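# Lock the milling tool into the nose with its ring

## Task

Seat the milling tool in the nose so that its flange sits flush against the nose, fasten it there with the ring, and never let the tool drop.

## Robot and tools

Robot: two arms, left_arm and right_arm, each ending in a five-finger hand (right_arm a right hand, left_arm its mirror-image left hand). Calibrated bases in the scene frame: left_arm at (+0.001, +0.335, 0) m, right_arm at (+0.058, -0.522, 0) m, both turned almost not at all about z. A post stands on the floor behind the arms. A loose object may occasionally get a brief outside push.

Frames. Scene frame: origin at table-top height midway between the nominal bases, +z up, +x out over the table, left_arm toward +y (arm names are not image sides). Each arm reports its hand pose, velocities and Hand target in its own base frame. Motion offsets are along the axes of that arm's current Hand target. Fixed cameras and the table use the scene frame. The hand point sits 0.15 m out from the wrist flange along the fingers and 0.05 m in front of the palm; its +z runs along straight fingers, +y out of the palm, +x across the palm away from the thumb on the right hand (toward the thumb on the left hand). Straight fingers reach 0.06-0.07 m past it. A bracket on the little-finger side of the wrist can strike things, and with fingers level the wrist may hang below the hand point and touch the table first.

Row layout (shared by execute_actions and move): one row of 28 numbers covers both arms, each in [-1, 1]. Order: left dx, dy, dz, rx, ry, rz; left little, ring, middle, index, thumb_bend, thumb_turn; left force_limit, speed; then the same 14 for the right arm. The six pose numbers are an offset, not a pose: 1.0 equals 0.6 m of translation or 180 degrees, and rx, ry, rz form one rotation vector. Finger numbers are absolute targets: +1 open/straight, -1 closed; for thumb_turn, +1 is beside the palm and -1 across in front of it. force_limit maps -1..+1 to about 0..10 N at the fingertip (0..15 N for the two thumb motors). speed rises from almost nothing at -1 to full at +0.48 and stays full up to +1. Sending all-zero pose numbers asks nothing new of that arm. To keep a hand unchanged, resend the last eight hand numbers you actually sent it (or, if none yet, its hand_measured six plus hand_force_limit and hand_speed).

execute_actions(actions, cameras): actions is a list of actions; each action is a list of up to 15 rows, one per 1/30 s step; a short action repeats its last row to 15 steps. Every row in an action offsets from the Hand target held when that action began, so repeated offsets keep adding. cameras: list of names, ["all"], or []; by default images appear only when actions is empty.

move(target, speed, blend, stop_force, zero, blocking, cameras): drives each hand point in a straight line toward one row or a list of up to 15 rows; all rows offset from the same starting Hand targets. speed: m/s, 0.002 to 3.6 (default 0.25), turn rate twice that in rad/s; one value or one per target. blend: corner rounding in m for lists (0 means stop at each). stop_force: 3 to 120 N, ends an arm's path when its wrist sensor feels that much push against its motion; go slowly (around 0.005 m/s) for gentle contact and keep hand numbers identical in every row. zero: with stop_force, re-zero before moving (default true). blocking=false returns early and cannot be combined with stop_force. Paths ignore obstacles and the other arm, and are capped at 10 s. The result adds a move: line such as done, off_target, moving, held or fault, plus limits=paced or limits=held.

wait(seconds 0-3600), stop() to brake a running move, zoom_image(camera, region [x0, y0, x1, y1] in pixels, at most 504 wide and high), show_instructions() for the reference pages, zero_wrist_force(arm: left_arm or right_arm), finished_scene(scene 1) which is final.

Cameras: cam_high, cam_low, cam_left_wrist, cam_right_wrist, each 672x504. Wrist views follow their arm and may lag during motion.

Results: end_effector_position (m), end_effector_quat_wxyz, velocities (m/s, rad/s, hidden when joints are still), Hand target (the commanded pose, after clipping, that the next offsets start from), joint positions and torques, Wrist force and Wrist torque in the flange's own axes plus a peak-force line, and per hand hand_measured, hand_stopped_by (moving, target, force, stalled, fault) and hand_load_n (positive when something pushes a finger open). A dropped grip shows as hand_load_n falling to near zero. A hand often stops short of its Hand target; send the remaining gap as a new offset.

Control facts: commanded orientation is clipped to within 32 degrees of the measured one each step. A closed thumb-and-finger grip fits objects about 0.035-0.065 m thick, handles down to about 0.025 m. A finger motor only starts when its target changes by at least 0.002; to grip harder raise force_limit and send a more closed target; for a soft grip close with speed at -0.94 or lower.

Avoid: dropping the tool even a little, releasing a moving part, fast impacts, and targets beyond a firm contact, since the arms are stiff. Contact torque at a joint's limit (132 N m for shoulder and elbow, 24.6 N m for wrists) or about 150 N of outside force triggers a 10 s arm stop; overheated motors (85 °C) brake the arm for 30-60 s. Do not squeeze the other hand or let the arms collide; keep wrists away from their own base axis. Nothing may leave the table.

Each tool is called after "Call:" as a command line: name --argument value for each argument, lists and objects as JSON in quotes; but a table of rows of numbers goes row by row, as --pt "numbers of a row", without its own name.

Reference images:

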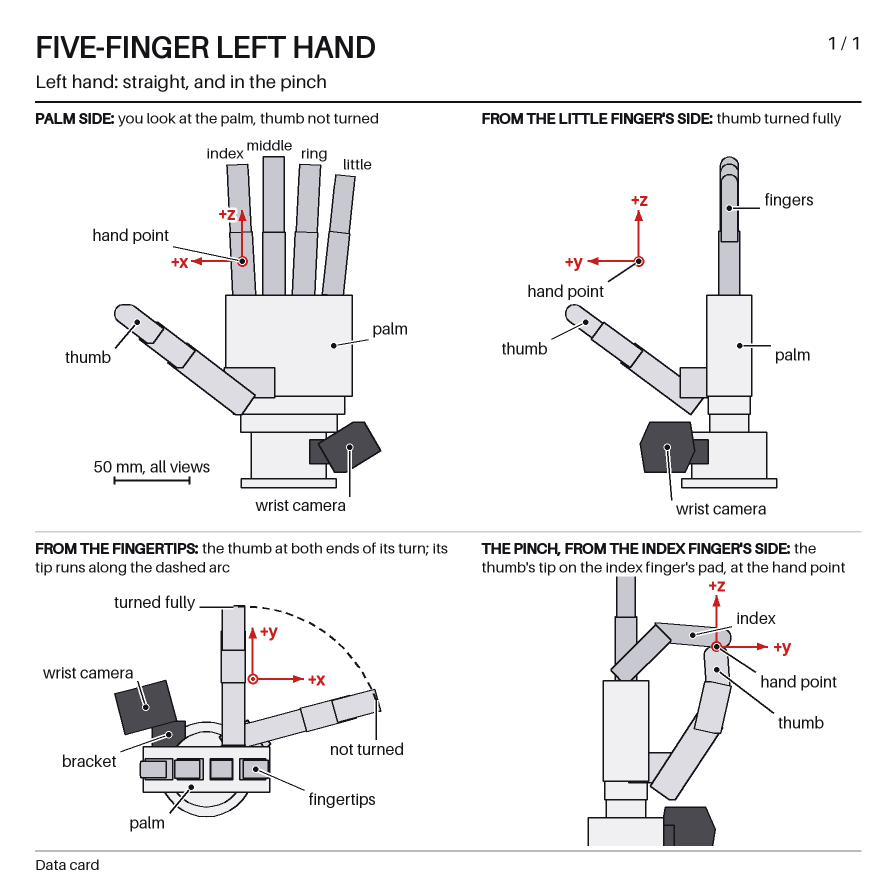

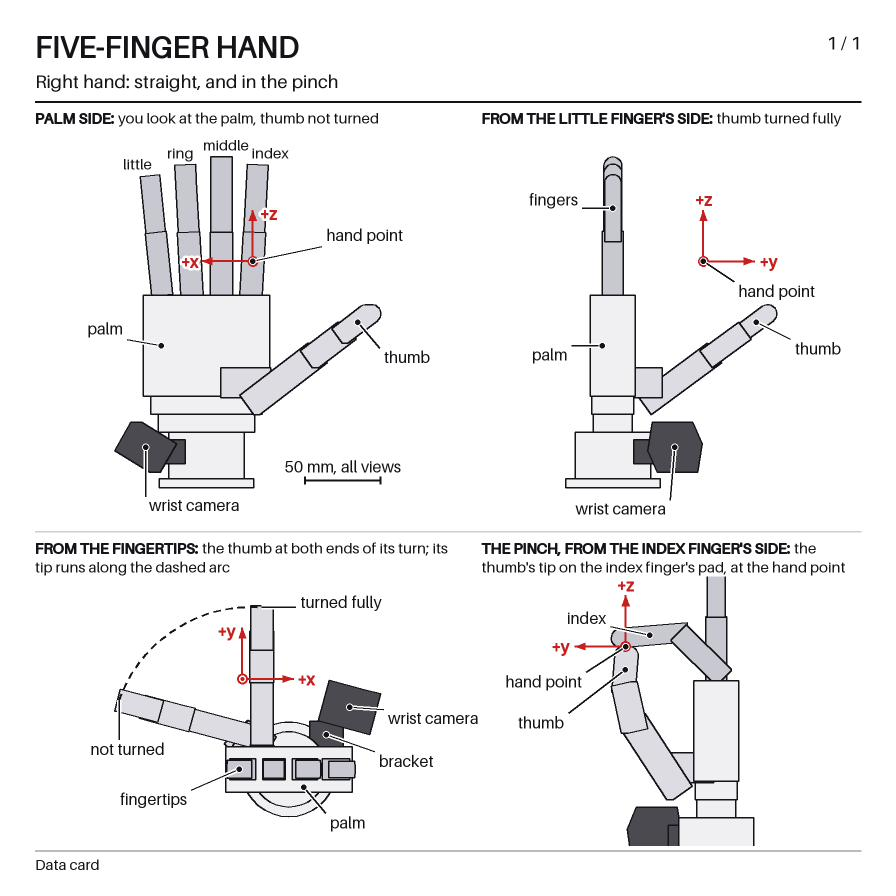

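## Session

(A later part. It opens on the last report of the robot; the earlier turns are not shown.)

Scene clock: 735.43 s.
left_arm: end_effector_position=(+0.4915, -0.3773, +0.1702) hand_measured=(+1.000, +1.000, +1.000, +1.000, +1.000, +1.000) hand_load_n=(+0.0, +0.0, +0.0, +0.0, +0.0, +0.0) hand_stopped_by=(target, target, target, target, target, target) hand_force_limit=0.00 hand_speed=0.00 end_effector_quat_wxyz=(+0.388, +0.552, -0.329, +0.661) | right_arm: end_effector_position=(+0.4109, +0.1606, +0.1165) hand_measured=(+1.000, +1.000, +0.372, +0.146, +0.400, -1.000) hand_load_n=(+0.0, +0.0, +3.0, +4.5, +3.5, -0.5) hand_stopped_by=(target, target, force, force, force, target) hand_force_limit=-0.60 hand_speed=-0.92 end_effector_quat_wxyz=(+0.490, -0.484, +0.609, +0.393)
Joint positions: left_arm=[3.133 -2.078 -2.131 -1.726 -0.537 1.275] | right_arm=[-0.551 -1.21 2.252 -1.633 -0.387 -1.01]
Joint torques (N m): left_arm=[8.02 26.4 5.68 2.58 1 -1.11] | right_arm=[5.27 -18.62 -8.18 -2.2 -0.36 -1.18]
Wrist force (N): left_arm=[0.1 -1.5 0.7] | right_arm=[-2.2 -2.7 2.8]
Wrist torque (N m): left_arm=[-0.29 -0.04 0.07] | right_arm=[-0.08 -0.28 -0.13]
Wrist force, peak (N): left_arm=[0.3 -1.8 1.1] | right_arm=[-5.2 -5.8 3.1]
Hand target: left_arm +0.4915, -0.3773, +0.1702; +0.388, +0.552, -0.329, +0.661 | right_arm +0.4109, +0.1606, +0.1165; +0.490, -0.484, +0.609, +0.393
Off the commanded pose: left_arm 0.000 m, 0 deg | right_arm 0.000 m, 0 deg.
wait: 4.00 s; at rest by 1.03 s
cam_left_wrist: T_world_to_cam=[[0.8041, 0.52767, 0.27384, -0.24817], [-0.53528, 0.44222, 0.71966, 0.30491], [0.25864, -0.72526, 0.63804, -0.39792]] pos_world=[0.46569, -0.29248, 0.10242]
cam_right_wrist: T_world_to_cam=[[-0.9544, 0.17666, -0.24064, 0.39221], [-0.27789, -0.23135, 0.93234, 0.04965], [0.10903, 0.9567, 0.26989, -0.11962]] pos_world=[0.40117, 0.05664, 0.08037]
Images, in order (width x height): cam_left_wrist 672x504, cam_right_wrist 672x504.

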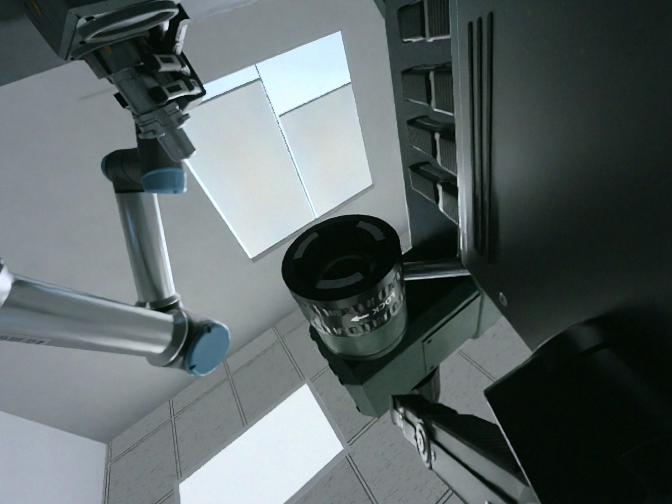

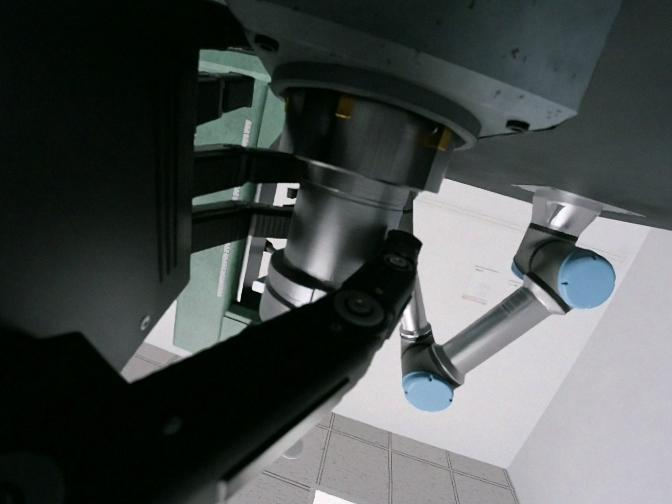

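Call:
execute_actions --actions '[[[0,0,0,0,0,0, 1,1,1,1,1,1,0,0, 0,0,0,0,0,0, 1,1,-0.6,-0.6,-0.6,-1,0.2,-0.92]]]'

Call:
wait --seconds 2 --cameras '[]'

Scene clock: 741.73 s.
left_arm: end_effector_position=(+0.4915, -0.3773, +0.1702) hand_measured=(+1.000, +1.000, +1.000, +1.000, +1.000, +1.000) hand_load_n=(+0.0, +0.0, +0.0, +0.0, +0.0, +0.0) hand_stopped_by=(target, target, target, target, target, target) hand_force_limit=0.00 hand_speed=0.00 end_effector_quat_wxyz=(+0.388, +0.552, -0.329, +0.661) | right_arm: end_effector_position=(+0.4109, +0.1606, +0.1165) hand_measured=(+1.000, +1.000, +0.360, +0.140, +0.384, -1.000) hand_load_n=(+0.0, +0.0, +9.0, +6.5, +8.5, -0.5) hand_stopped_by=(target, target, force, force, force, target) hand_force_limit=0.20 hand_speed=-0.92 end_effector_quat_wxyz=(+0.490, -0.484, +0.609, +0.393)
Joint positions: left_arm=[3.133 -2.078 -2.131 -1.726 -0.537 1.275] | right_arm=[-0.551 -1.21 2.252 -1.633 -0.387 -1.01]
Joint torques (N m): left_arm=[7.81 25.71 4.89 2.59 1.13 -1.14] | right_arm=[5.11 -20.59 -7.8 -1.43 -0.45 -1.21]
Wrist force (N): left_arm=[0.3 -1.7 1.1] | right_arm=[-3.7 -4.7 4.6]
Wrist torque (N m): left_arm=[-0.35 -0.05 0.09] | right_arm=[-0.17 -0.33 -0.24]
Wrist force, peak (N): left_arm=[-0.1 -1.8 1.1] | right_arm=[-5.9 -7.1 5.2]
Hand target: left_arm +0.4915, -0.3773, +0.1702; +0.388, +0.552, -0.329, +0.661 | right_arm +0.4109, +0.1606, +0.1165; +0.490, -0.484, +0.609, +0.393
Off the commanded pose: left_arm 0.000 m, 0 deg | right_arm 0.000 m, 0 deg.

Scene clock: 743.73 s.
left_arm: end_effector_position=(+0.4915, -0.3773, +0.1702) hand_measured=(+1.000, +1.000, +1.000, +1.000, +1.000, +1.000) hand_load_n=(+0.0, +0.0, +0.0, +0.0, +0.0, +0.0) hand_stopped_by=(target, target, target, target, target, target) hand_force_limit=0.00 hand_speed=0.00 end_effector_quat_wxyz=(+0.388, +0.552, -0.329, +0.661) | right_arm: end_effector_position=(+0.4109, +0.1606, +0.1165) hand_measured=(+1.000, +1.000, +0.360, +0.140, +0.384, -1.000) hand_load_n=(+0.0, +0.0, +8.5, +6.5, +8.5, +0.0) hand_stopped_by=(target, target, force, force, force, target) hand_force_limit=0.20 hand_speed=-0.92 end_effector_quat_wxyz=(+0.490, -0.484, +0.609, +0.393)
Joint positions: left_arm=[3.133 -2.078 -2.131 -1.726 -0.537 1.275] | right_arm=[-0.551 -1.21 2.252 -1.633 -0.387 -1.01]
Joint torques (N m): left_arm=[7.4 25.63 5.27 2.61 1 -1.2] | right_arm=[4.89 -21.11 -8.09 -1 -0.41 -1.23]
Wrist force (N): left_arm=[0.3 -1.5 1.0] | right_arm=[-3.9 -4.8 4.4]
Wrist torque (N m): left_arm=[-0.32 -0.05 0.08] | right_arm=[-0.18 -0.31 -0.24]
Wrist force, peak (N): left_arm=[0.2 -1.7 1.0] | right_arm=[-3.9 -4.9 4.4]
Hand target: left_arm +0.4915, -0.3773, +0.1702; +0.388, +0.552, -0.329, +0.661 | right_arm +0.4109, +0.1606, +0.1165; +0.490, -0.484, +0.609, +0.393
Off the commanded pose: left_arm 0.000 m, 0 deg | right_arm 0.000 m, 0 deg.
wait: 2.00 s; at rest by 0.17 s

Call:
move --target '[0,0,0,0,0,0, 1,1,1,1,1,1,0,0, 0,-0.0010,0.0010,0,0,0, 1,1,-0.6,-0.6,-0.6,-1,0.2,-0.92]' --speed 0.01

Scene clock: 760.27 s.
left_arm: end_effector_position=(+0.4915, -0.3773, +0.1702) hand_measured=(+1.000, +1.000, +1.000, +1.000, +1.000, +1.000) hand_load_n=(+0.0, +0.0, +0.0, +0.0, +0.0, +0.0) hand_stopped_by=(target, target, target, target, target, target) hand_force_limit=0.00 hand_speed=0.00 end_effector_quat_wxyz=(+0.388, +0.552, -0.329, +0.661) | right_arm: end_effector_position=(+0.4116, +0.1610, +0.1164) hand_measured=(+1.000, +1.000, +0.360, +0.140, +0.384, -1.000) hand_load_n=(+0.0, +0.0, +4.5, +4.5, +10.5, +0.0) hand_stopped_by=(target, target, force, force, force, target) hand_force_limit=0.20 hand_speed=-0.92 end_effector_quat_wxyz=(+0.490, -0.484, +0.609, +0.393)
Joint positions: left_arm=[3.133 -2.078 -2.131 -1.726 -0.537 1.275] | right_arm=[-0.549 -1.209 2.251 -1.636 -0.386 -1.007]
Joint torques (N m): left_arm=[7.93 25.38 5.3 2.51 1.09 -1.04] | right_arm=[-2.77 -23.92 -15.13 0.31 0.52 -0.74]
Wrist force (N): left_arm=[0.2 -1.3 0.7] | right_arm=[-6.2 1.6 -1.7]
Wrist torque (N m): left_arm=[-0.27 -0.05 0.07] | right_arm=[0.22 0.01 -0.25]
Wrist force, peak (N): left_arm=[0.4 -1.8 0.9] | right_arm=[-3.8 -5.0 4.5]
Hand target: left_arm +0.4915, -0.3773, +0.1702; +0.388, +0.552, -0.329, +0.661 | right_arm +0.4116, +0.1610, +0.1164; +0.490, -0.484, +0.609, +0.393
Off the commanded pose: left_arm 0.000 m, 0 deg | right_arm 0.000 m, 0 deg.
move: done

Call:
move --target '[0,0,0,0,0,0, 1,1,1,1,1,1,0,0, -0.0003,0.0003,-0.0003,0,0,0, 1,1,-0.6,-0.6,-0.6,-1,0.2,-0.92]' --speed 0.01

Call:
execute_actions --actions '[[[0,0,0,0,0,0, 1,1,1,1,1,1,0,0, 0,0,0,0,0,0, 1,1,-0.65,-0.65,-0.65,-1,0.4,-0.92]]]'

Scene clock: 765.57 s.
left_arm: end_effector_position=(+0.4915, -0.3773, +0.1702) hand_measured=(+1.000, +1.000, +1.000, +1.000, +1.000, +1.000) hand_load_n=(+0.0, +0.0, +0.0, +0.0, +0.0, +0.0) hand_stopped_by=(target, target, target, target, target, target) hand_force_limit=0.00 hand_speed=0.00 end_effector_quat_wxyz=(+0.388, +0.552, -0.329, +0.661) | right_arm: end_effector_position=(+0.4114, +0.1609, +0.1167) hand_measured=(+1.000, +1.000, +0.360, +0.140, +0.384, -1.000) hand_load_n=(+0.0, +0.0, +6.0, +5.0, +9.5, -0.5) hand_stopped_by=(target, target, force, force, force, target) hand_force_limit=0.20 hand_speed=-0.92 end_effector_quat_wxyz=(+0.490, -0.484, +0.609, +0.393)
Joint positions: left_arm=[3.133 -2.078 -2.131 -1.726 -0.537 1.275] | right_arm=[-0.55 -1.21 2.251 -1.635 -0.386 -1.008]
Joint torques (N m): left_arm=[7.32 25.55 5.27 2.72 1.09 -1.03] | right_arm=[0.56 -24.49 -5.32 -0.56 -0.22 -0.34]
Wrist force (N): left_arm=[0.1 -1.5 0.8] | right_arm=[0.7 -1.0 0.4]
Wrist torque (N m): left_arm=[-0.30 -0.04 0.07] | right_arm=[-0.04 -0.35 -0.11]
Wrist force, peak (N): left_arm=[0.3 -1.7 1.1] | right_arm=[-6.3 1.6 -1.6]
Hand target: left_arm +0.4915, -0.3773, +0.1702; +0.388, +0.552, -0.329, +0.661 | right_arm +0.4114, +0.1609, +0.1166; +0.490, -0.484, +0.609, +0.393
Off the commanded pose: left_arm 0.000 m, 0 deg | right_arm 0.000 m, 0 deg.
move: done

Scene clock: 766.27 s.
left_arm: end_effector_position=(+0.4915, -0.3773, +0.1702) hand_measured=(+1.000, +1.000, +1.000, +1.000, +1.000, +1.000) hand_load_n=(+0.0, +0.0, +0.0, +0.0, +0.0, +0.0) hand_stopped_by=(target, target, target, target, target, target) hand_force_limit=0.00 hand_speed=0.00 end_effector_quat_wxyz=(+0.388, +0.552, -0.329, +0.661) | right_arm: end_effector_position=(+0.4114, +0.1609, +0.1166) hand_measured=(+1.000, +1.000, +0.354, +0.126, +0.386, -1.000) hand_load_n=(+0.0, +0.0, +6.5, +9.5, +11.0, -1.0) hand_stopped_by=(target, target, force, force, force, target) hand_force_limit=0.40 hand_speed=-0.92 end_effector_quat_wxyz=(+0.490, -0.484, +0.609, +0.393)
Joint positions: left_arm=[3.133 -2.078 -2.131 -1.726 -0.537 1.275] | right_arm=[-0.55 -1.21 2.251 -1.635 -0.386 -1.008]
Joint torques (N m): left_arm=[7.36 25.73 5.04 2.55 1.17 -1.02] | right_arm=[5.79 -16.52 -5.25 -3.03 0.56 0.33]
Wrist force (N): left_arm=[0.2 -1.5 1.0] | right_arm=[1.0 -3.3 1.8]
Wrist torque (N m): left_arm=[-0.33 -0.06 0.08] | right_arm=[-0.19 -0.39 -0.18]
Wrist force, peak (N): left_arm=[0.2 -1.8 0.9] | right_arm=[1.1 -3.2 1.9]
Hand target: left_arm +0.4915, -0.3773, +0.1702; +0.388, +0.552, -0.329, +0.661 | right_arm +0.4114, +0.1609, +0.1166; +0.490, -0.484, +0.609, +0.393
Off the commanded pose: left_arm 0.000 m, 0 deg | right_arm 0.000 m, 0 deg.

Call:
move --target '[0,0,0,0,0,0, 1,1,1,1,1,1,0,0, -0.0163,0,-0.0035,0,0,0, 1,1,-0.65,-0.65,-0.65,-1,0.4,-0.92]' --speed 0.015 --cameras '["cam_right_wrist","cam_left_wrist"]'

Scene clock: 770.50 s.
left_arm: end_effector_position=(+0.4915, -0.3773, +0.1702) hand_measured=(+1.000, +1.000, +1.000, +1.000, +1.000, +1.000) hand_load_n=(+0.0, +0.0, +0.0, +0.0, +0.0, +0.0) hand_stopped_by=(target, target, target, target, target, target) hand_force_limit=0.00 hand_speed=0.00 end_effector_quat_wxyz=(+0.388, +0.552, -0.329, +0.661) | right_arm: end_effector_position=(+0.4115, +0.1609, +0.1267) hand_measured=(+1.000, +1.000, +0.354, +0.126, +0.386, -1.000) hand_load_n=(+0.0, +0.5, +0.0, +10.5, +8.5, -3.0) hand_stopped_by=(target, target, force, force, force, target) hand_force_limit=0.40 hand_speed=-0.92 end_effector_quat_wxyz=(+0.490, -0.484, +0.609, +0.393)
Joint positions: left_arm=[3.133 -2.078 -2.131 -1.726 -0.537 1.275] | right_arm=[-0.55 -1.236 2.246 -1.604 -0.386 -1.008]
Joint torques (N m): left_arm=[7.06 25.81 4.79 2.69 1.06 -1.02] | right_arm=[6.09 -15.96 -14.63 -2.48 1.72 -0.35]
Wrist force (N): left_arm=[0.3 -1.5 0.7] | right_arm=[1.7 -0.5 0.3]
Wrist torque (N m): left_arm=[-0.30 -0.08 0.08] | right_arm=[0.03 -0.30 -0.08]
Wrist force, peak (N): left_arm=[0.5 -1.9 1.2] | right_arm=[2.8 -2.8 1.3]
Hand target: left_arm +0.4915, -0.3773, +0.1702; +0.388, +0.552, -0.329, +0.661 | right_arm +0.4115, +0.1609, +0.1266; +0.490, -0.484, +0.609, +0.393
Off the commanded pose: left_arm 0.000 m, 0 deg | right_arm 0.000 m, 0 deg.
move: done
cam_left_wrist: T_world_to_cam=[[0.8041, 0.52767, 0.27384, -0.24817], [-0.53528, 0.44222, 0.71966, 0.30491], [0.25864, -0.72526, 0.63804, -0.39792]] pos_world=[0.46569, -0.29248, 0.10242]
cam_right_wrist: T_world_to_cam=[[-0.95442, 0.17674, -0.2405, 0.39508], [-0.27779, -0.23143, 0.93235, 0.04032], [0.10913, 0.95666, 0.26998, -0.12276]] pos_world=[0.40167, 0.05694, 0.09057]
Images, in order (width x height): cam_left_wrist 672x504, cam_right_wrist 672x504.

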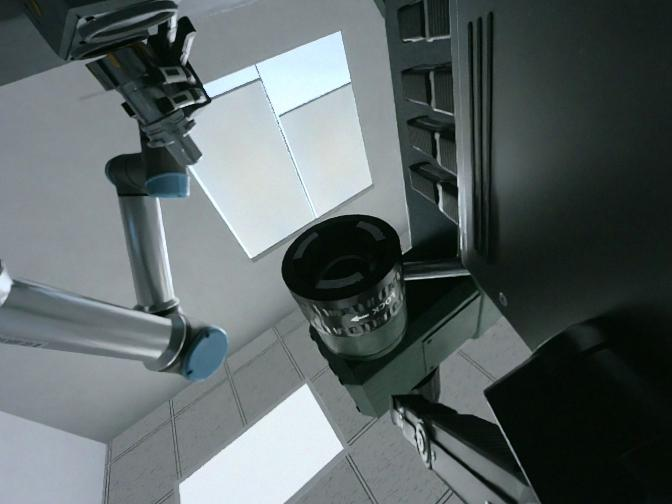

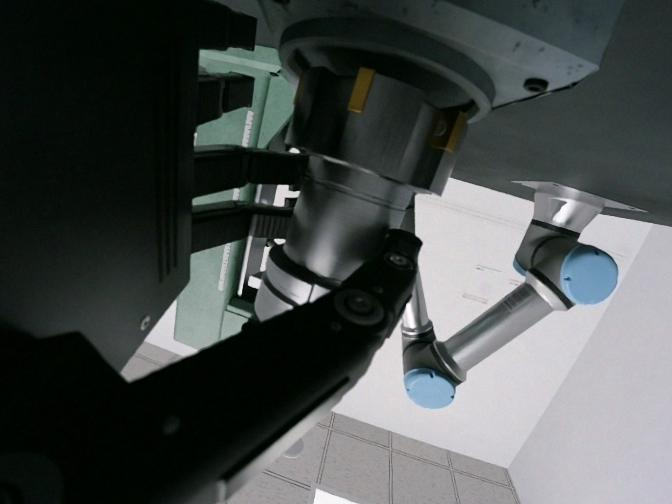

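Call:
zoom_image --camera "cam_left_wrist" --region '[60, 0, 230, 180]'

Call:
zoom_image --camera "cam_right_wrist" --region '[180, 0, 500, 360]'

Scaled by 2.800 from the camera's image (finer frame: 960x720).

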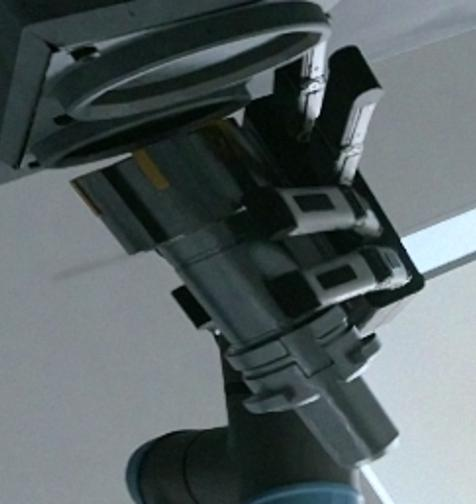

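Scaled by 1.400 from the camera's image (finer frame: 960x720).

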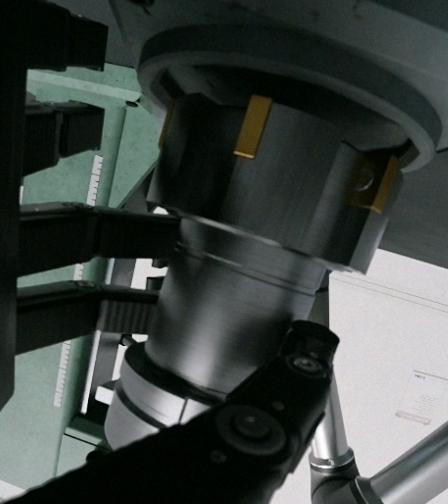

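Call:
zoom_image --camera "cam_left_wrist" --region '[80, 30, 170, 120]'

Call:
zoom_image --camera "cam_left_wrist" --region '[130, 90, 220, 180]'

Scaled by 5.600 from the camera's image (finer frame: 960x720).

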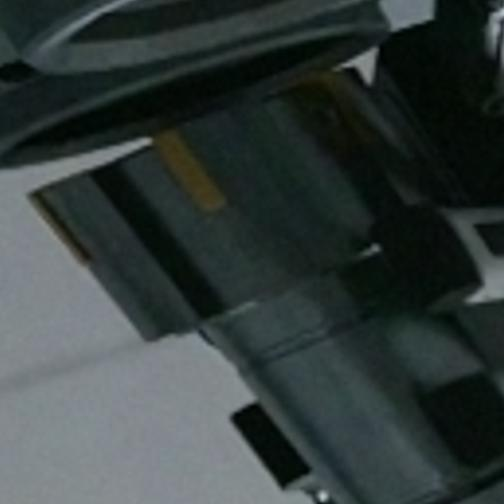

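Scaled by 5.600 from the camera's image (finer frame: 960x720).

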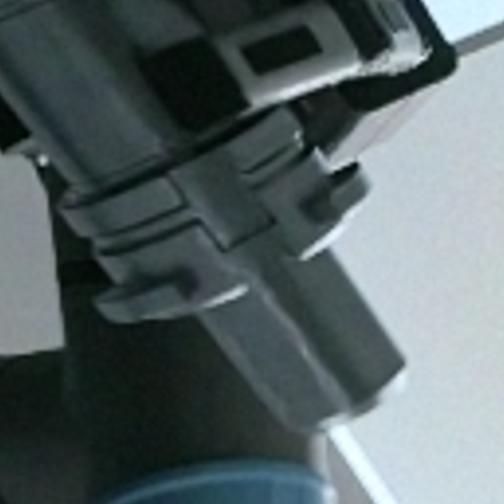

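Call:
execute_actions --actions '[]' --cameras '["cam_low","cam_high"]'

Call:
zoom_image --camera "cam_low" --region '[190, 210, 290, 330]'

Call:
zoom_image --camera "cam_high" --region '[325, 225, 465, 345]'

Scene clock: 822.23 s.
left_arm: end_effector_position=(+0.4915, -0.3773, +0.1702) hand_measured=(+1.000, +1.000, +1.000, +1.000, +1.000, +1.000) hand_load_n=(+0.0, +0.0, +0.0, +0.0, +0.0, +0.0) hand_stopped_by=(target, target, target, target, target, target) hand_force_limit=0.00 hand_speed=0.00 end_effector_quat_wxyz=(+0.388, +0.552, -0.329, +0.661) | right_arm: end_effector_position=(+0.4115, +0.1609, +0.1266) hand_measured=(+1.000, +1.000, +0.354, +0.126, +0.386, -1.000) hand_load_n=(+0.0, +0.0, +0.0, +10.5, +8.5, -2.5) hand_stopped_by=(target, target, force, force, force, target) hand_force_limit=0.40 hand_speed=-0.92 end_effector_quat_wxyz=(+0.490, -0.484, +0.609, +0.393)
Joint positions: left_arm=[3.133 -2.078 -2.131 -1.726 -0.537 1.275] | right_arm=[-0.55 -1.236 2.246 -1.604 -0.386 -1.008]
Joint velocities: within noise
Joint torques (N m): left_arm=[6.18 25.34 5.52 2.61 1.03 -0.96] | right_arm=[4.81 -16.01 -9.03 -3.3 1.76 -0.87]
Wrist force (N): left_arm=[0.3 -1.5 0.7] | right_arm=[1.6 -0.4 0.3]
Wrist torque (N m): left_arm=[-0.30 -0.05 0.08] | right_arm=[0.04 -0.29 -0.08]
Wrist force, peak (N): left_arm=[0.4 -1.9 0.9] | right_arm=[1.9 -0.6 0.3]
Hand target: left_arm +0.4915, -0.3773, +0.1702; +0.388, +0.552, -0.329, +0.661 | right_arm +0.4115, +0.1609, +0.1266; +0.490, -0.484, +0.609, +0.393
Off the commanded pose: left_arm 0.000 m, 0 deg | right_arm 0.000 m, 0 deg.
Images, in order (width x height): cam_high 672x504, cam_low 672x504.

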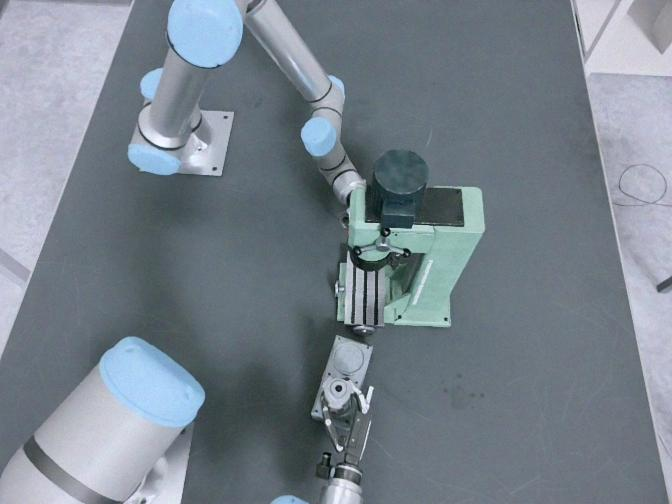

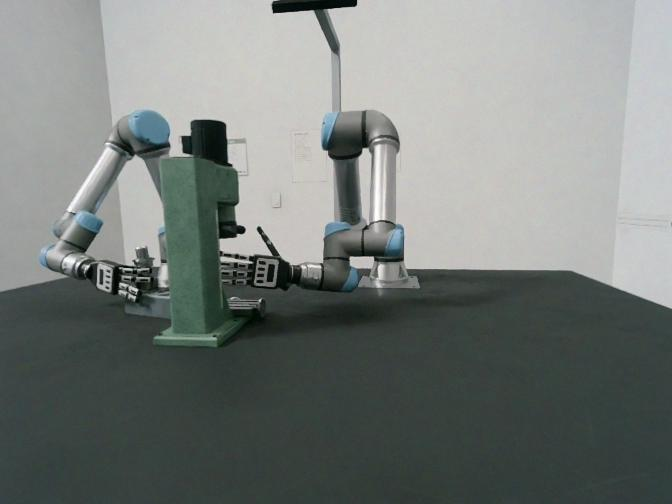

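Scaled by 4.200 from the camera's image (finer frame: 960x720).

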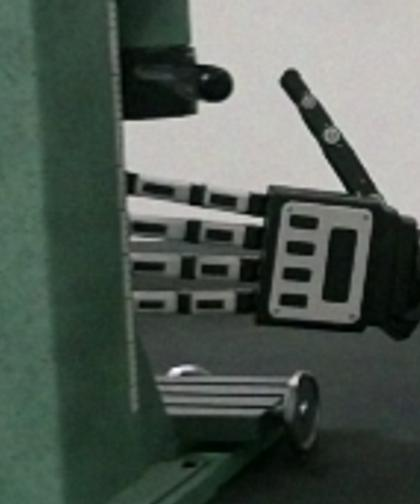

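Scaled by 3.600 from the camera's image (finer frame: 960x720).

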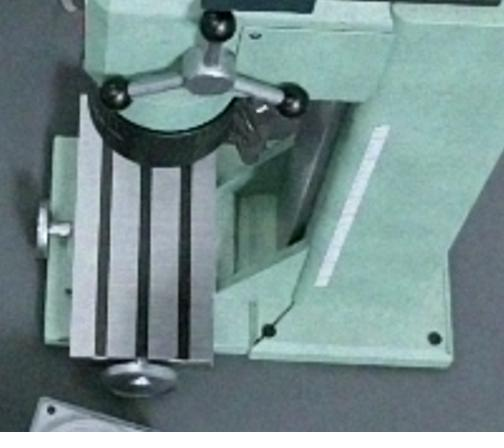

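Call:
move --target '[0,0,0,0,0,0, 1,1,1,1,1,1,0,0, 0,0,0,0,0,-0.022, 1,1,-0.65,-0.65,-0.65,-1,0.4,-0.92]' --speed 0.05 --cameras '["cam_right_wrist","cam_left_wrist"]'

Call:
zoom_image --camera "cam_left_wrist" --region '[60, 0, 230, 180]'

Scene clock: 856.37 s.
left_arm: end_effector_position=(+0.4915, -0.3773, +0.1702) hand_measured=(+1.000, +1.000, +1.000, +1.000, +1.000, +1.000) hand_load_n=(+0.0, +0.0, +0.0, -0.5, +0.0, +0.0) hand_stopped_by=(target, target, target, target, target, target) hand_force_limit=0.00 hand_speed=0.00 end_effector_quat_wxyz=(+0.388, +0.552, -0.329, +0.661) | right_arm: end_effector_position=(+0.4115, +0.1609, +0.1267) hand_measured=(+1.000, +1.000, +0.354, +0.126, +0.386, -1.000) hand_load_n=(+0.0, +0.0, +0.5, +10.5, +8.5, -3.0) hand_stopped_by=(target, target, force, force, force, target) hand_force_limit=0.40 hand_speed=-0.92 end_effector_quat_wxyz=(+0.504, -0.505, +0.592, +0.376) end_effector_velocity=(+0.000, +0.000, +0.000) end_effector_angular_velocity=(+0.000, +0.007, +0.001)
Joint positions: left_arm=[3.133 -2.078 -2.131 -1.726 -0.537 1.275] | right_arm=[-0.546 -1.243 2.239 -1.595 -0.383 -1.072]
Joint velocities: left_arm=[within noise] | right_arm=[0 -0.001 0 0 -0.003 0.007]
Joint torques (N m): left_arm=[6.33 25.64 4.61 2.61 1.17 -0.82] | right_arm=[4.4 -23.72 -16.11 1.59 2.42 1.75]
Wrist force (N): left_arm=[0.5 -1.5 1.1] | right_arm=[1.8 0.1 0.1]
Wrist torque (N m): left_arm=[-0.32 -0.09 0.09] | right_arm=[0.12 -0.31 -0.03]
Wrist force, peak (N): left_arm=[0.3 -1.7 1.1] | right_arm=[1.9 -0.6 0.5]
Hand target: left_arm +0.4915, -0.3773, +0.1702; +0.388, +0.552, -0.329, +0.661 | right_arm +0.4115, +0.1609, +0.1266; +0.504, -0.504, +0.592, +0.376
Off the commanded pose: left_arm 0.000 m, 0 deg | right_arm 0.000 m, 0 deg.
move: done
cam_left_wrist: T_world_to_cam=[[0.8041, 0.52767, 0.27384, -0.24817], [-0.53528, 0.44222, 0.71966, 0.30491], [0.25864, -0.72526, 0.63804, -0.39792]] pos_world=[0.46569, -0.29248, 0.10242]
cam_right_wrist: T_world_to_cam=[[-0.93875, 0.1587, -0.30587, 0.39981], [-0.33578, -0.22189, 0.91543, 0.06489], [0.07741, 0.96207, 0.26159, -0.10954]] pos_world=[0.40559, 0.05633, 0.09154]
Images, in order (width x height): cam_left_wrist 672x504, cam_right_wrist 672x504.

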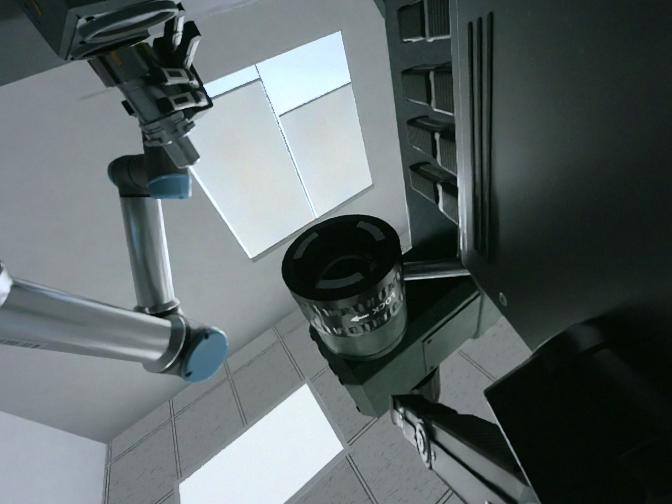

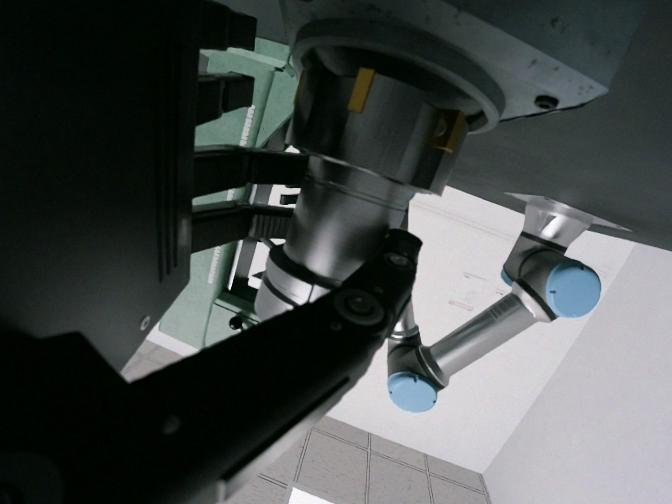

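Scaled by 2.800 from the camera's image (finer frame: 960x720).

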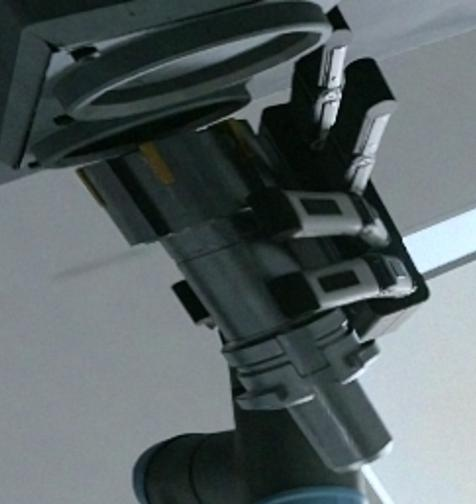

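Call:
move --target '[0,0,0,0,0,0, 1,1,1,1,1,1,0,0, 0.0155,0.001,0.0033,0,0,0, 1,1,-0.65,-0.65,-0.65,-1,0.4,-0.92]' --speed 0.008 --stop_force 5 --cameras '["cam_right_wrist","cam_left_wrist"]'

Scene clock: 863.40 s.
left_arm: end_effector_position=(+0.4915, -0.3773, +0.1702) hand_measured=(+1.000, +1.000, +1.000, +1.000, +1.000, +1.000) hand_load_n=(+0.0, +0.0, +0.0, +0.5, +0.0, +0.0) hand_stopped_by=(target, target, target, target, target, target) hand_force_limit=0.00 hand_speed=0.00 end_effector_quat_wxyz=(+0.388, +0.552, -0.329, +0.661) | right_arm: end_effector_position=(+0.4114, +0.1609, +0.1171) hand_measured=(+1.000, +1.000, +0.354, +0.126, +0.386, -1.000) hand_load_n=(+0.0, +0.0, +0.0, +10.5, +9.0, +0.0) hand_stopped_by=(target, target, force, force, force, target) hand_force_limit=0.40 hand_speed=-0.92 end_effector_quat_wxyz=(+0.504, -0.504, +0.592, +0.376)
Joint positions: left_arm=[3.133 -2.078 -2.131 -1.726 -0.537 1.275] | right_arm=[-0.546 -1.218 2.245 -1.625 -0.383 -1.072]
Joint torques (N m): left_arm=[6.67 25.55 5.19 2.67 1.15 -0.74] | right_arm=[-4.09 -34.86 -14.48 1.8 0.62 1.27]
Wrist force (N): left_arm=[0.1 -1.4 1.0] | right_arm=[-1.5 1.1 0.5]
Wrist torque (N m): left_arm=[-0.30 -0.02 0.06] | right_arm=[0.10 -0.14 -0.03]
Wrist force, peak (N): left_arm=[0.4 -1.8 1.0] | right_arm=[-3.0 1.3 0.6]
Hand target: left_arm +0.4915, -0.3773, +0.1702; +0.388, +0.552, -0.329, +0.661 | right_arm +0.4115, +0.1609, +0.1171; +0.504, -0.504, +0.592, +0.376
Off the commanded pose: left_arm 0.000 m, 0 deg | right_arm 0.000 m, 0 deg.
move: done
cam_left_wrist: T_world_to_cam=[[0.8041, 0.52767, 0.27384, -0.24817], [-0.53528, 0.44222, 0.71966, 0.30491], [0.25864, -0.72526, 0.63804, -0.39792]] pos_world=[0.46569, -0.29248, 0.10242]
cam_right_wrist: T_world_to_cam=[[-0.93886, 0.15881, -0.30548, 0.39687], [-0.33544, -0.2219, 0.91556, 0.07353], [0.07762, 0.96205, 0.26161, -0.10711]] pos_world=[0.40559, 0.05633, 0.08194]
Images, in order (width x height): cam_left_wrist 672x504, cam_right_wrist 672x504.

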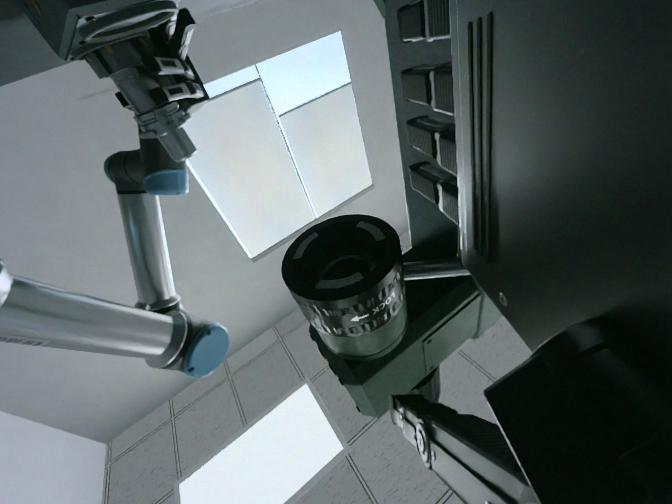

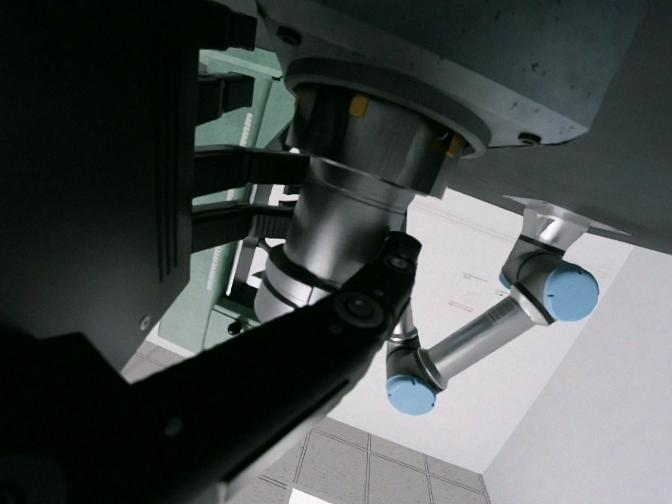

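Call:
execute_actions --actions '[[[0,0,0,0,0,0, 1,1,1,1,1,1,0,0, 0,0,0,0,0,0, 1,1,0.7,0.5,0.8,-1,0.4,-0.9]]]' --cameras '["cam_right_wrist","cam_left_wrist"]'

Call:
wait --seconds 2 --cameras '["cam_right_wrist","cam_left_wrist"]'

Scene clock: 870.13 s.
left_arm: end_effector_position=(+0.4915, -0.3773, +0.1702) hand_measured=(+1.000, +1.000, +1.000, +1.000, +1.000, +1.000) hand_load_n=(+0.0, +0.0, +0.0, +0.0, +0.0, +0.0) hand_stopped_by=(target, target, target, target, target, target) hand_force_limit=0.00 hand_speed=0.00 end_effector_quat_wxyz=(+0.388, +0.552, -0.329, +0.661) | right_arm: end_effector_position=(+0.4115, +0.1609, +0.1171) hand_measured=(+1.000, +1.000, +0.700, +0.500, +0.800, -1.000) hand_load_n=(+0.0, -0.5, +0.0, +0.0, +0.0, -0.5) hand_stopped_by=(target, target, target, target, target, target) hand_force_limit=0.40 hand_speed=-0.90 end_effector_quat_wxyz=(+0.504, -0.504, +0.592, +0.376)
Joint positions: left_arm=[3.133 -2.078 -2.131 -1.726 -0.537 1.275] | right_arm=[-0.546 -1.218 2.244 -1.625 -0.383 -1.072]
Joint torques (N m): left_arm=[6.25 25.8 5.31 2.64 1.09 -0.72] | right_arm=[-4.23 -30.61 -15.4 1.62 0.75 1.3]
Wrist force (N): left_arm=[0.2 -1.5 1.2] | right_arm=[-2.5 -0.9 -0.7]
Wrist torque (N m): left_arm=[-0.32 -0.05 0.08] | right_arm=[-0.02 -0.04 -0.13]
Wrist force, peak (N): left_arm=[0.2 -1.7 1.3] | right_arm=[-2.8 -0.9 -0.6]
Hand target: left_arm +0.4915, -0.3773, +0.1702; +0.388, +0.552, -0.329, +0.661 | right_arm +0.4115, +0.1609, +0.1171; +0.504, -0.504, +0.592, +0.376
Off the commanded pose: left_arm 0.000 m, 0 deg | right_arm 0.000 m, 0 deg.
cam_left_wrist: T_world_to_cam=[[0.8041, 0.52767, 0.27384, -0.24817], [-0.53528, 0.44222, 0.71966, 0.30491], [0.25864, -0.72526, 0.63804, -0.39792]] pos_world=[0.46569, -0.29248, 0.10242]
cam_right_wrist: T_world_to_cam=[[-0.93886, 0.15881, -0.30548, 0.39687], [-0.33544, -0.2219, 0.91556, 0.07353], [0.07762, 0.96205, 0.26161, -0.10711]] pos_world=[0.40559, 0.05633, 0.08194]
Images, in order (width x height): cam_left_wrist 672x504, cam_right_wrist 672x504.

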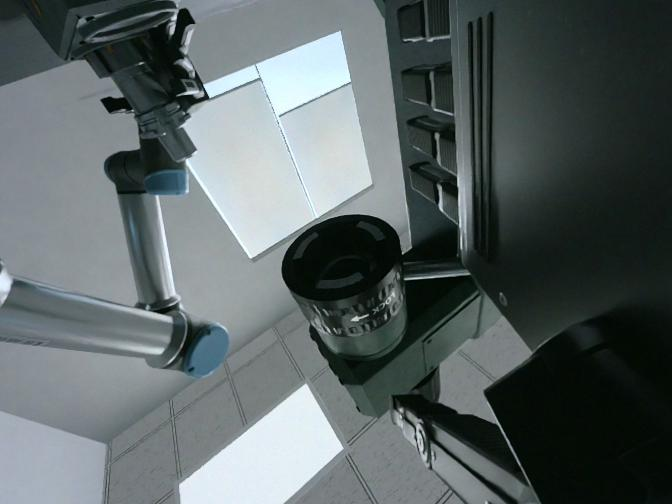

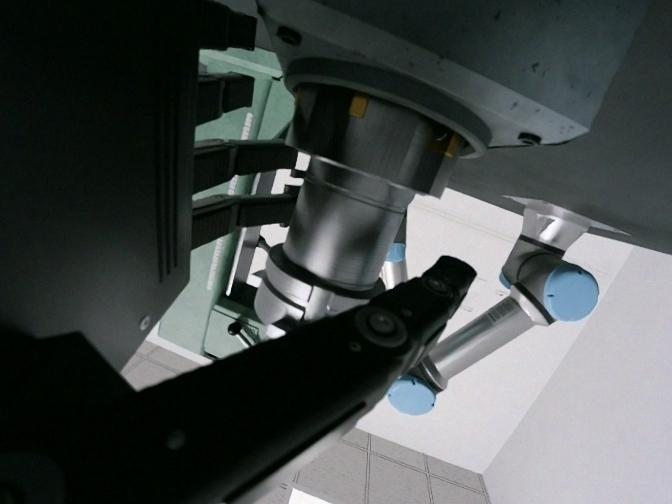

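Scene clock: 872.13 s.
left_arm: end_effector_position=(+0.4915, -0.3773, +0.1702) hand_measured=(+1.000, +1.000, +1.000, +1.000, +1.000, +1.000) hand_load_n=(+0.0, +0.0, +0.0, +0.0, +0.0, +0.0) hand_stopped_by=(target, target, target, target, target, target) hand_force_limit=0.00 hand_speed=0.00 end_effector_quat_wxyz=(+0.388, +0.552, -0.329, +0.661) | right_arm: end_effector_position=(+0.4115, +0.1609, +0.1171) hand_measured=(+1.000, +1.000, +0.700, +0.500, +0.800, -1.000) hand_load_n=(+0.0, +0.0, +0.0, +0.0, +0.0, -0.5) hand_stopped_by=(target, target, target, target, target, target) hand_force_limit=0.40 hand_speed=-0.90 end_effector_quat_wxyz=(+0.504, -0.504, +0.592, +0.376)
Joint positions: left_arm=[3.133 -2.078 -2.131 -1.726 -0.537 1.275] | right_arm=[-0.546 -1.218 2.244 -1.625 -0.383 -1.072]
Joint torques (N m): left_arm=[6.38 25.64 4.95 2.65 1.08 -0.78] | right_arm=[-3.73 -28.38 -15.15 1.56 0.77 1.24]
Wrist force (N): left_arm=[0.4 -1.7 0.7] | right_arm=[-2.4 -0.8 -0.4]
Wrist torque (N m): left_arm=[-0.33 -0.08 0.09] | right_arm=[-0.02 -0.07 -0.12]
Wrist force, peak (N): left_arm=[0.0 -1.8 1.0] | right_arm=[-2.7 -0.7 -0.7]
Hand target: left_arm +0.4915, -0.3773, +0.1702; +0.388, +0.552, -0.329, +0.661 | right_arm +0.4115, +0.1609, +0.1171; +0.504, -0.504, +0.592, +0.376
Off the commanded pose: left_arm 0.000 m, 0 deg | right_arm 0.000 m, 0 deg.
wait: 2.00 s; at rest by 0.17 s
cam_left_wrist: T_world_to_cam=[[0.8041, 0.52767, 0.27384, -0.24817], [-0.53528, 0.44222, 0.71966, 0.30491], [0.25864, -0.72526, 0.63804, -0.39792]] pos_world=[0.46569, -0.29248, 0.10242]
cam_right_wrist: T_world_to_cam=[[-0.93886, 0.15881, -0.30548, 0.39687], [-0.33544, -0.2219, 0.91556, 0.07353], [0.07762, 0.96205, 0.26161, -0.10711]] pos_world=[0.40559, 0.05633, 0.08194]
Images, in order (width x height): cam_left_wrist 672x504, cam_right_wrist 672x504.

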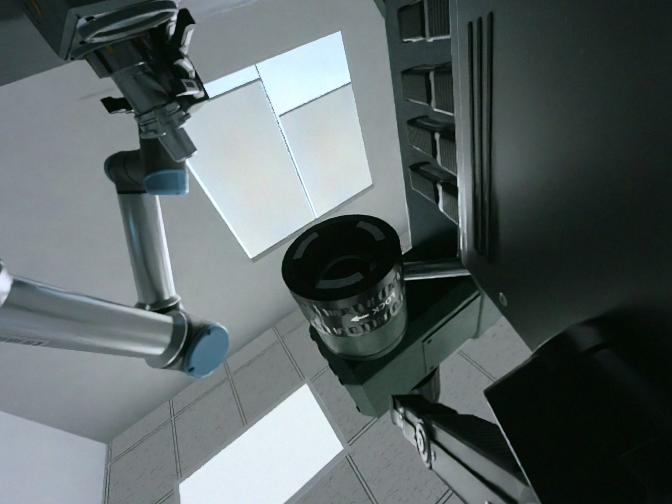

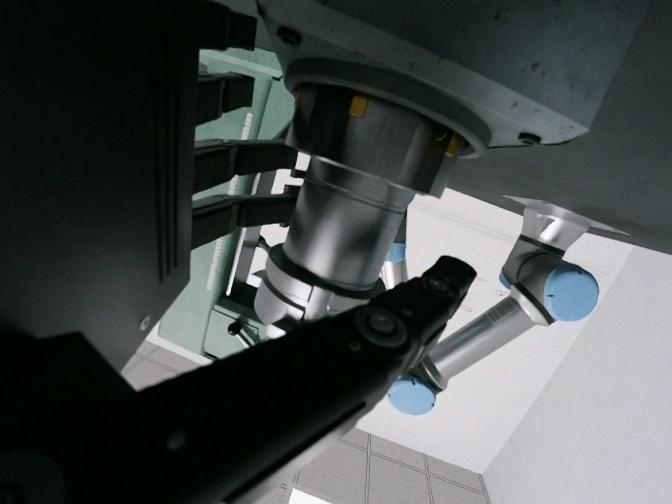

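Call:
move --pt "0 0 0 0 0 0 1 1 1 1 1 1 0 0 0.0455 0.0028 -0.2123 0 0 0 1 1 1 1 1 -1 0 0" --pt "0 0 0 0 0 0 1 1 1 1 1 1 0 0 0.06 0.0452 -0.2117 0.0558 -0.0375 0.0287 1 1 1 1 1 -1 0 0" --speed 0.08 --cameras '["all"]'

Call:
zoom_image --camera "cam_right_wrist" --region '[250, 0, 450, 300]'

Scene clock: 889.33 s.
left_arm: end_effector_position=(+0.4915, -0.3773, +0.1702) hand_measured=(+1.000, +1.000, +1.000, +1.000, +1.000, +1.000) hand_load_n=(+0.0, +0.0, +0.0, +0.0, +0.0, +0.0) hand_stopped_by=(target, target, target, target, target, target) hand_force_limit=0.00 hand_speed=0.00 end_effector_quat_wxyz=(+0.388, +0.552, -0.329, +0.661) | right_arm: end_effector_position=(+0.3579, +0.0376, +0.1070) hand_measured=(+1.000, +1.000, +1.000, +1.000, +1.000, -1.000) hand_load_n=(+0.0, +0.0, +0.0, +0.0, +0.0, +0.0) hand_stopped_by=(target, target, target, target, target, target) hand_force_limit=0.00 hand_speed=0.00 end_effector_quat_wxyz=(+0.562, -0.408, +0.614, +0.374) end_effector_velocity=(+0.001, +0.000, +0.000) end_effector_angular_velocity=(-0.003, +0.000, +0.007)
Joint positions: left_arm=[3.133 -2.078 -2.131 -1.726 -0.537 1.275] | right_arm=[-0.959 -1.149 2.273 -1.288 -0.567 -1.431]
Joint velocities: left_arm=[within noise] | right_arm=[0.005 -0.001 -0.005 0 -0.002 0.003]
Joint torques (N m): left_arm=[5.87 25.25 5.81 2.67 1.04 -0.67] | right_arm=[9.1 -34.07 -16.53 1.66 -0.76 1.66]
Wrist force (N): left_arm=[0.1 -1.5 0.8] | right_arm=[-2.5 -0.9 -0.3]
Wrist torque (N m): left_arm=[-0.30 -0.04 0.07] | right_arm=[-0.08 -0.09 -0.07]
Wrist force, peak (N): left_arm=[0.4 -1.8 1.2] | right_arm=[-2.9 -0.9 -0.3]
Hand target: left_arm +0.4915, -0.3773, +0.1702; +0.388, +0.552, -0.329, +0.661 | right_arm +0.3579, +0.0376, +0.1070; +0.562, -0.408, +0.614, +0.374
Off the commanded pose: left_arm 0.000 m, 0 deg | right_arm 0.000 m, 0 deg.
move: done
cam_left_wrist: T_world_to_cam=[[0.8041, 0.52767, 0.27384, -0.24817], [-0.53528, 0.44222, 0.71966, 0.30491], [0.25864, -0.72526, 0.63804, -0.39792]] pos_world=[0.46569, -0.29248, 0.10242]
cam_right_wrist: T_world_to_cam=[[-0.89705, 0.3657, -0.24812, 0.33427], [-0.36106, -0.28274, 0.88865, 0.05179], [0.25482, 0.88675, 0.38567, -0.05558]] pos_world=[0.33271, -0.05831, 0.05836]

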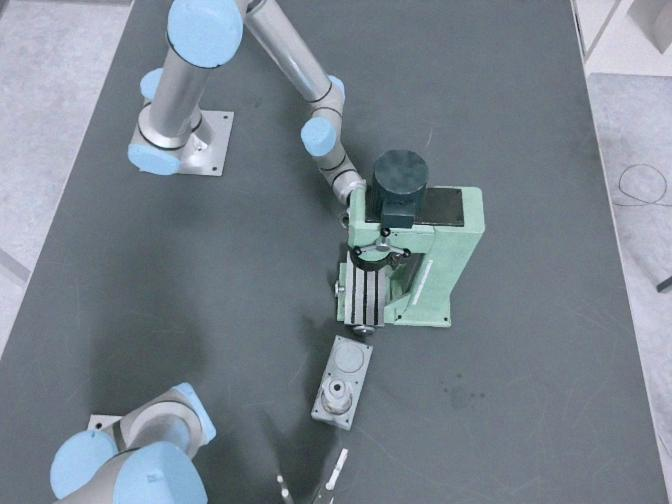

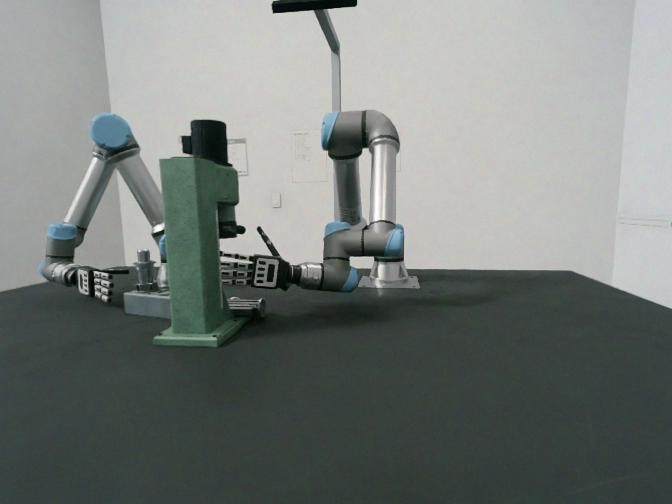

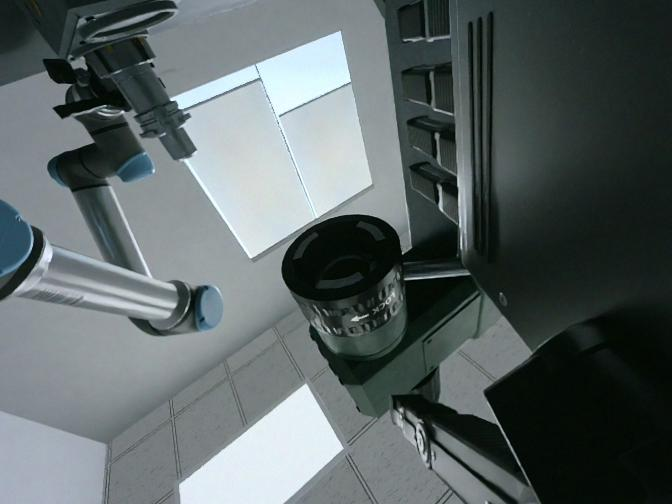

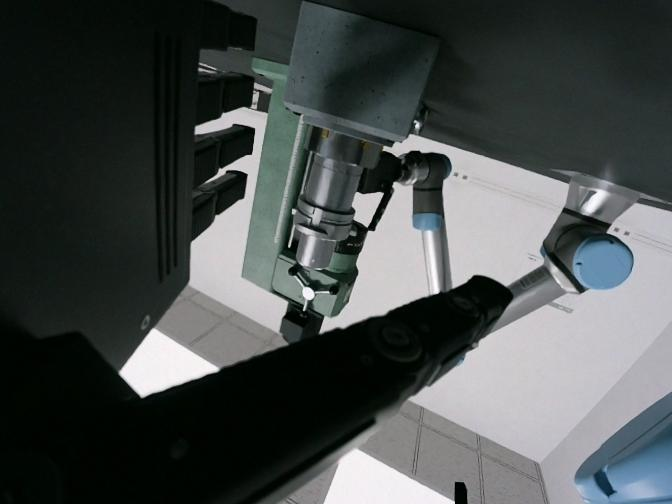

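Scaled by 1.680 from the camera's image (finer frame: 960x720).

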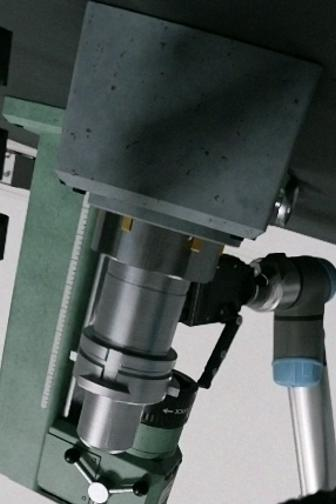

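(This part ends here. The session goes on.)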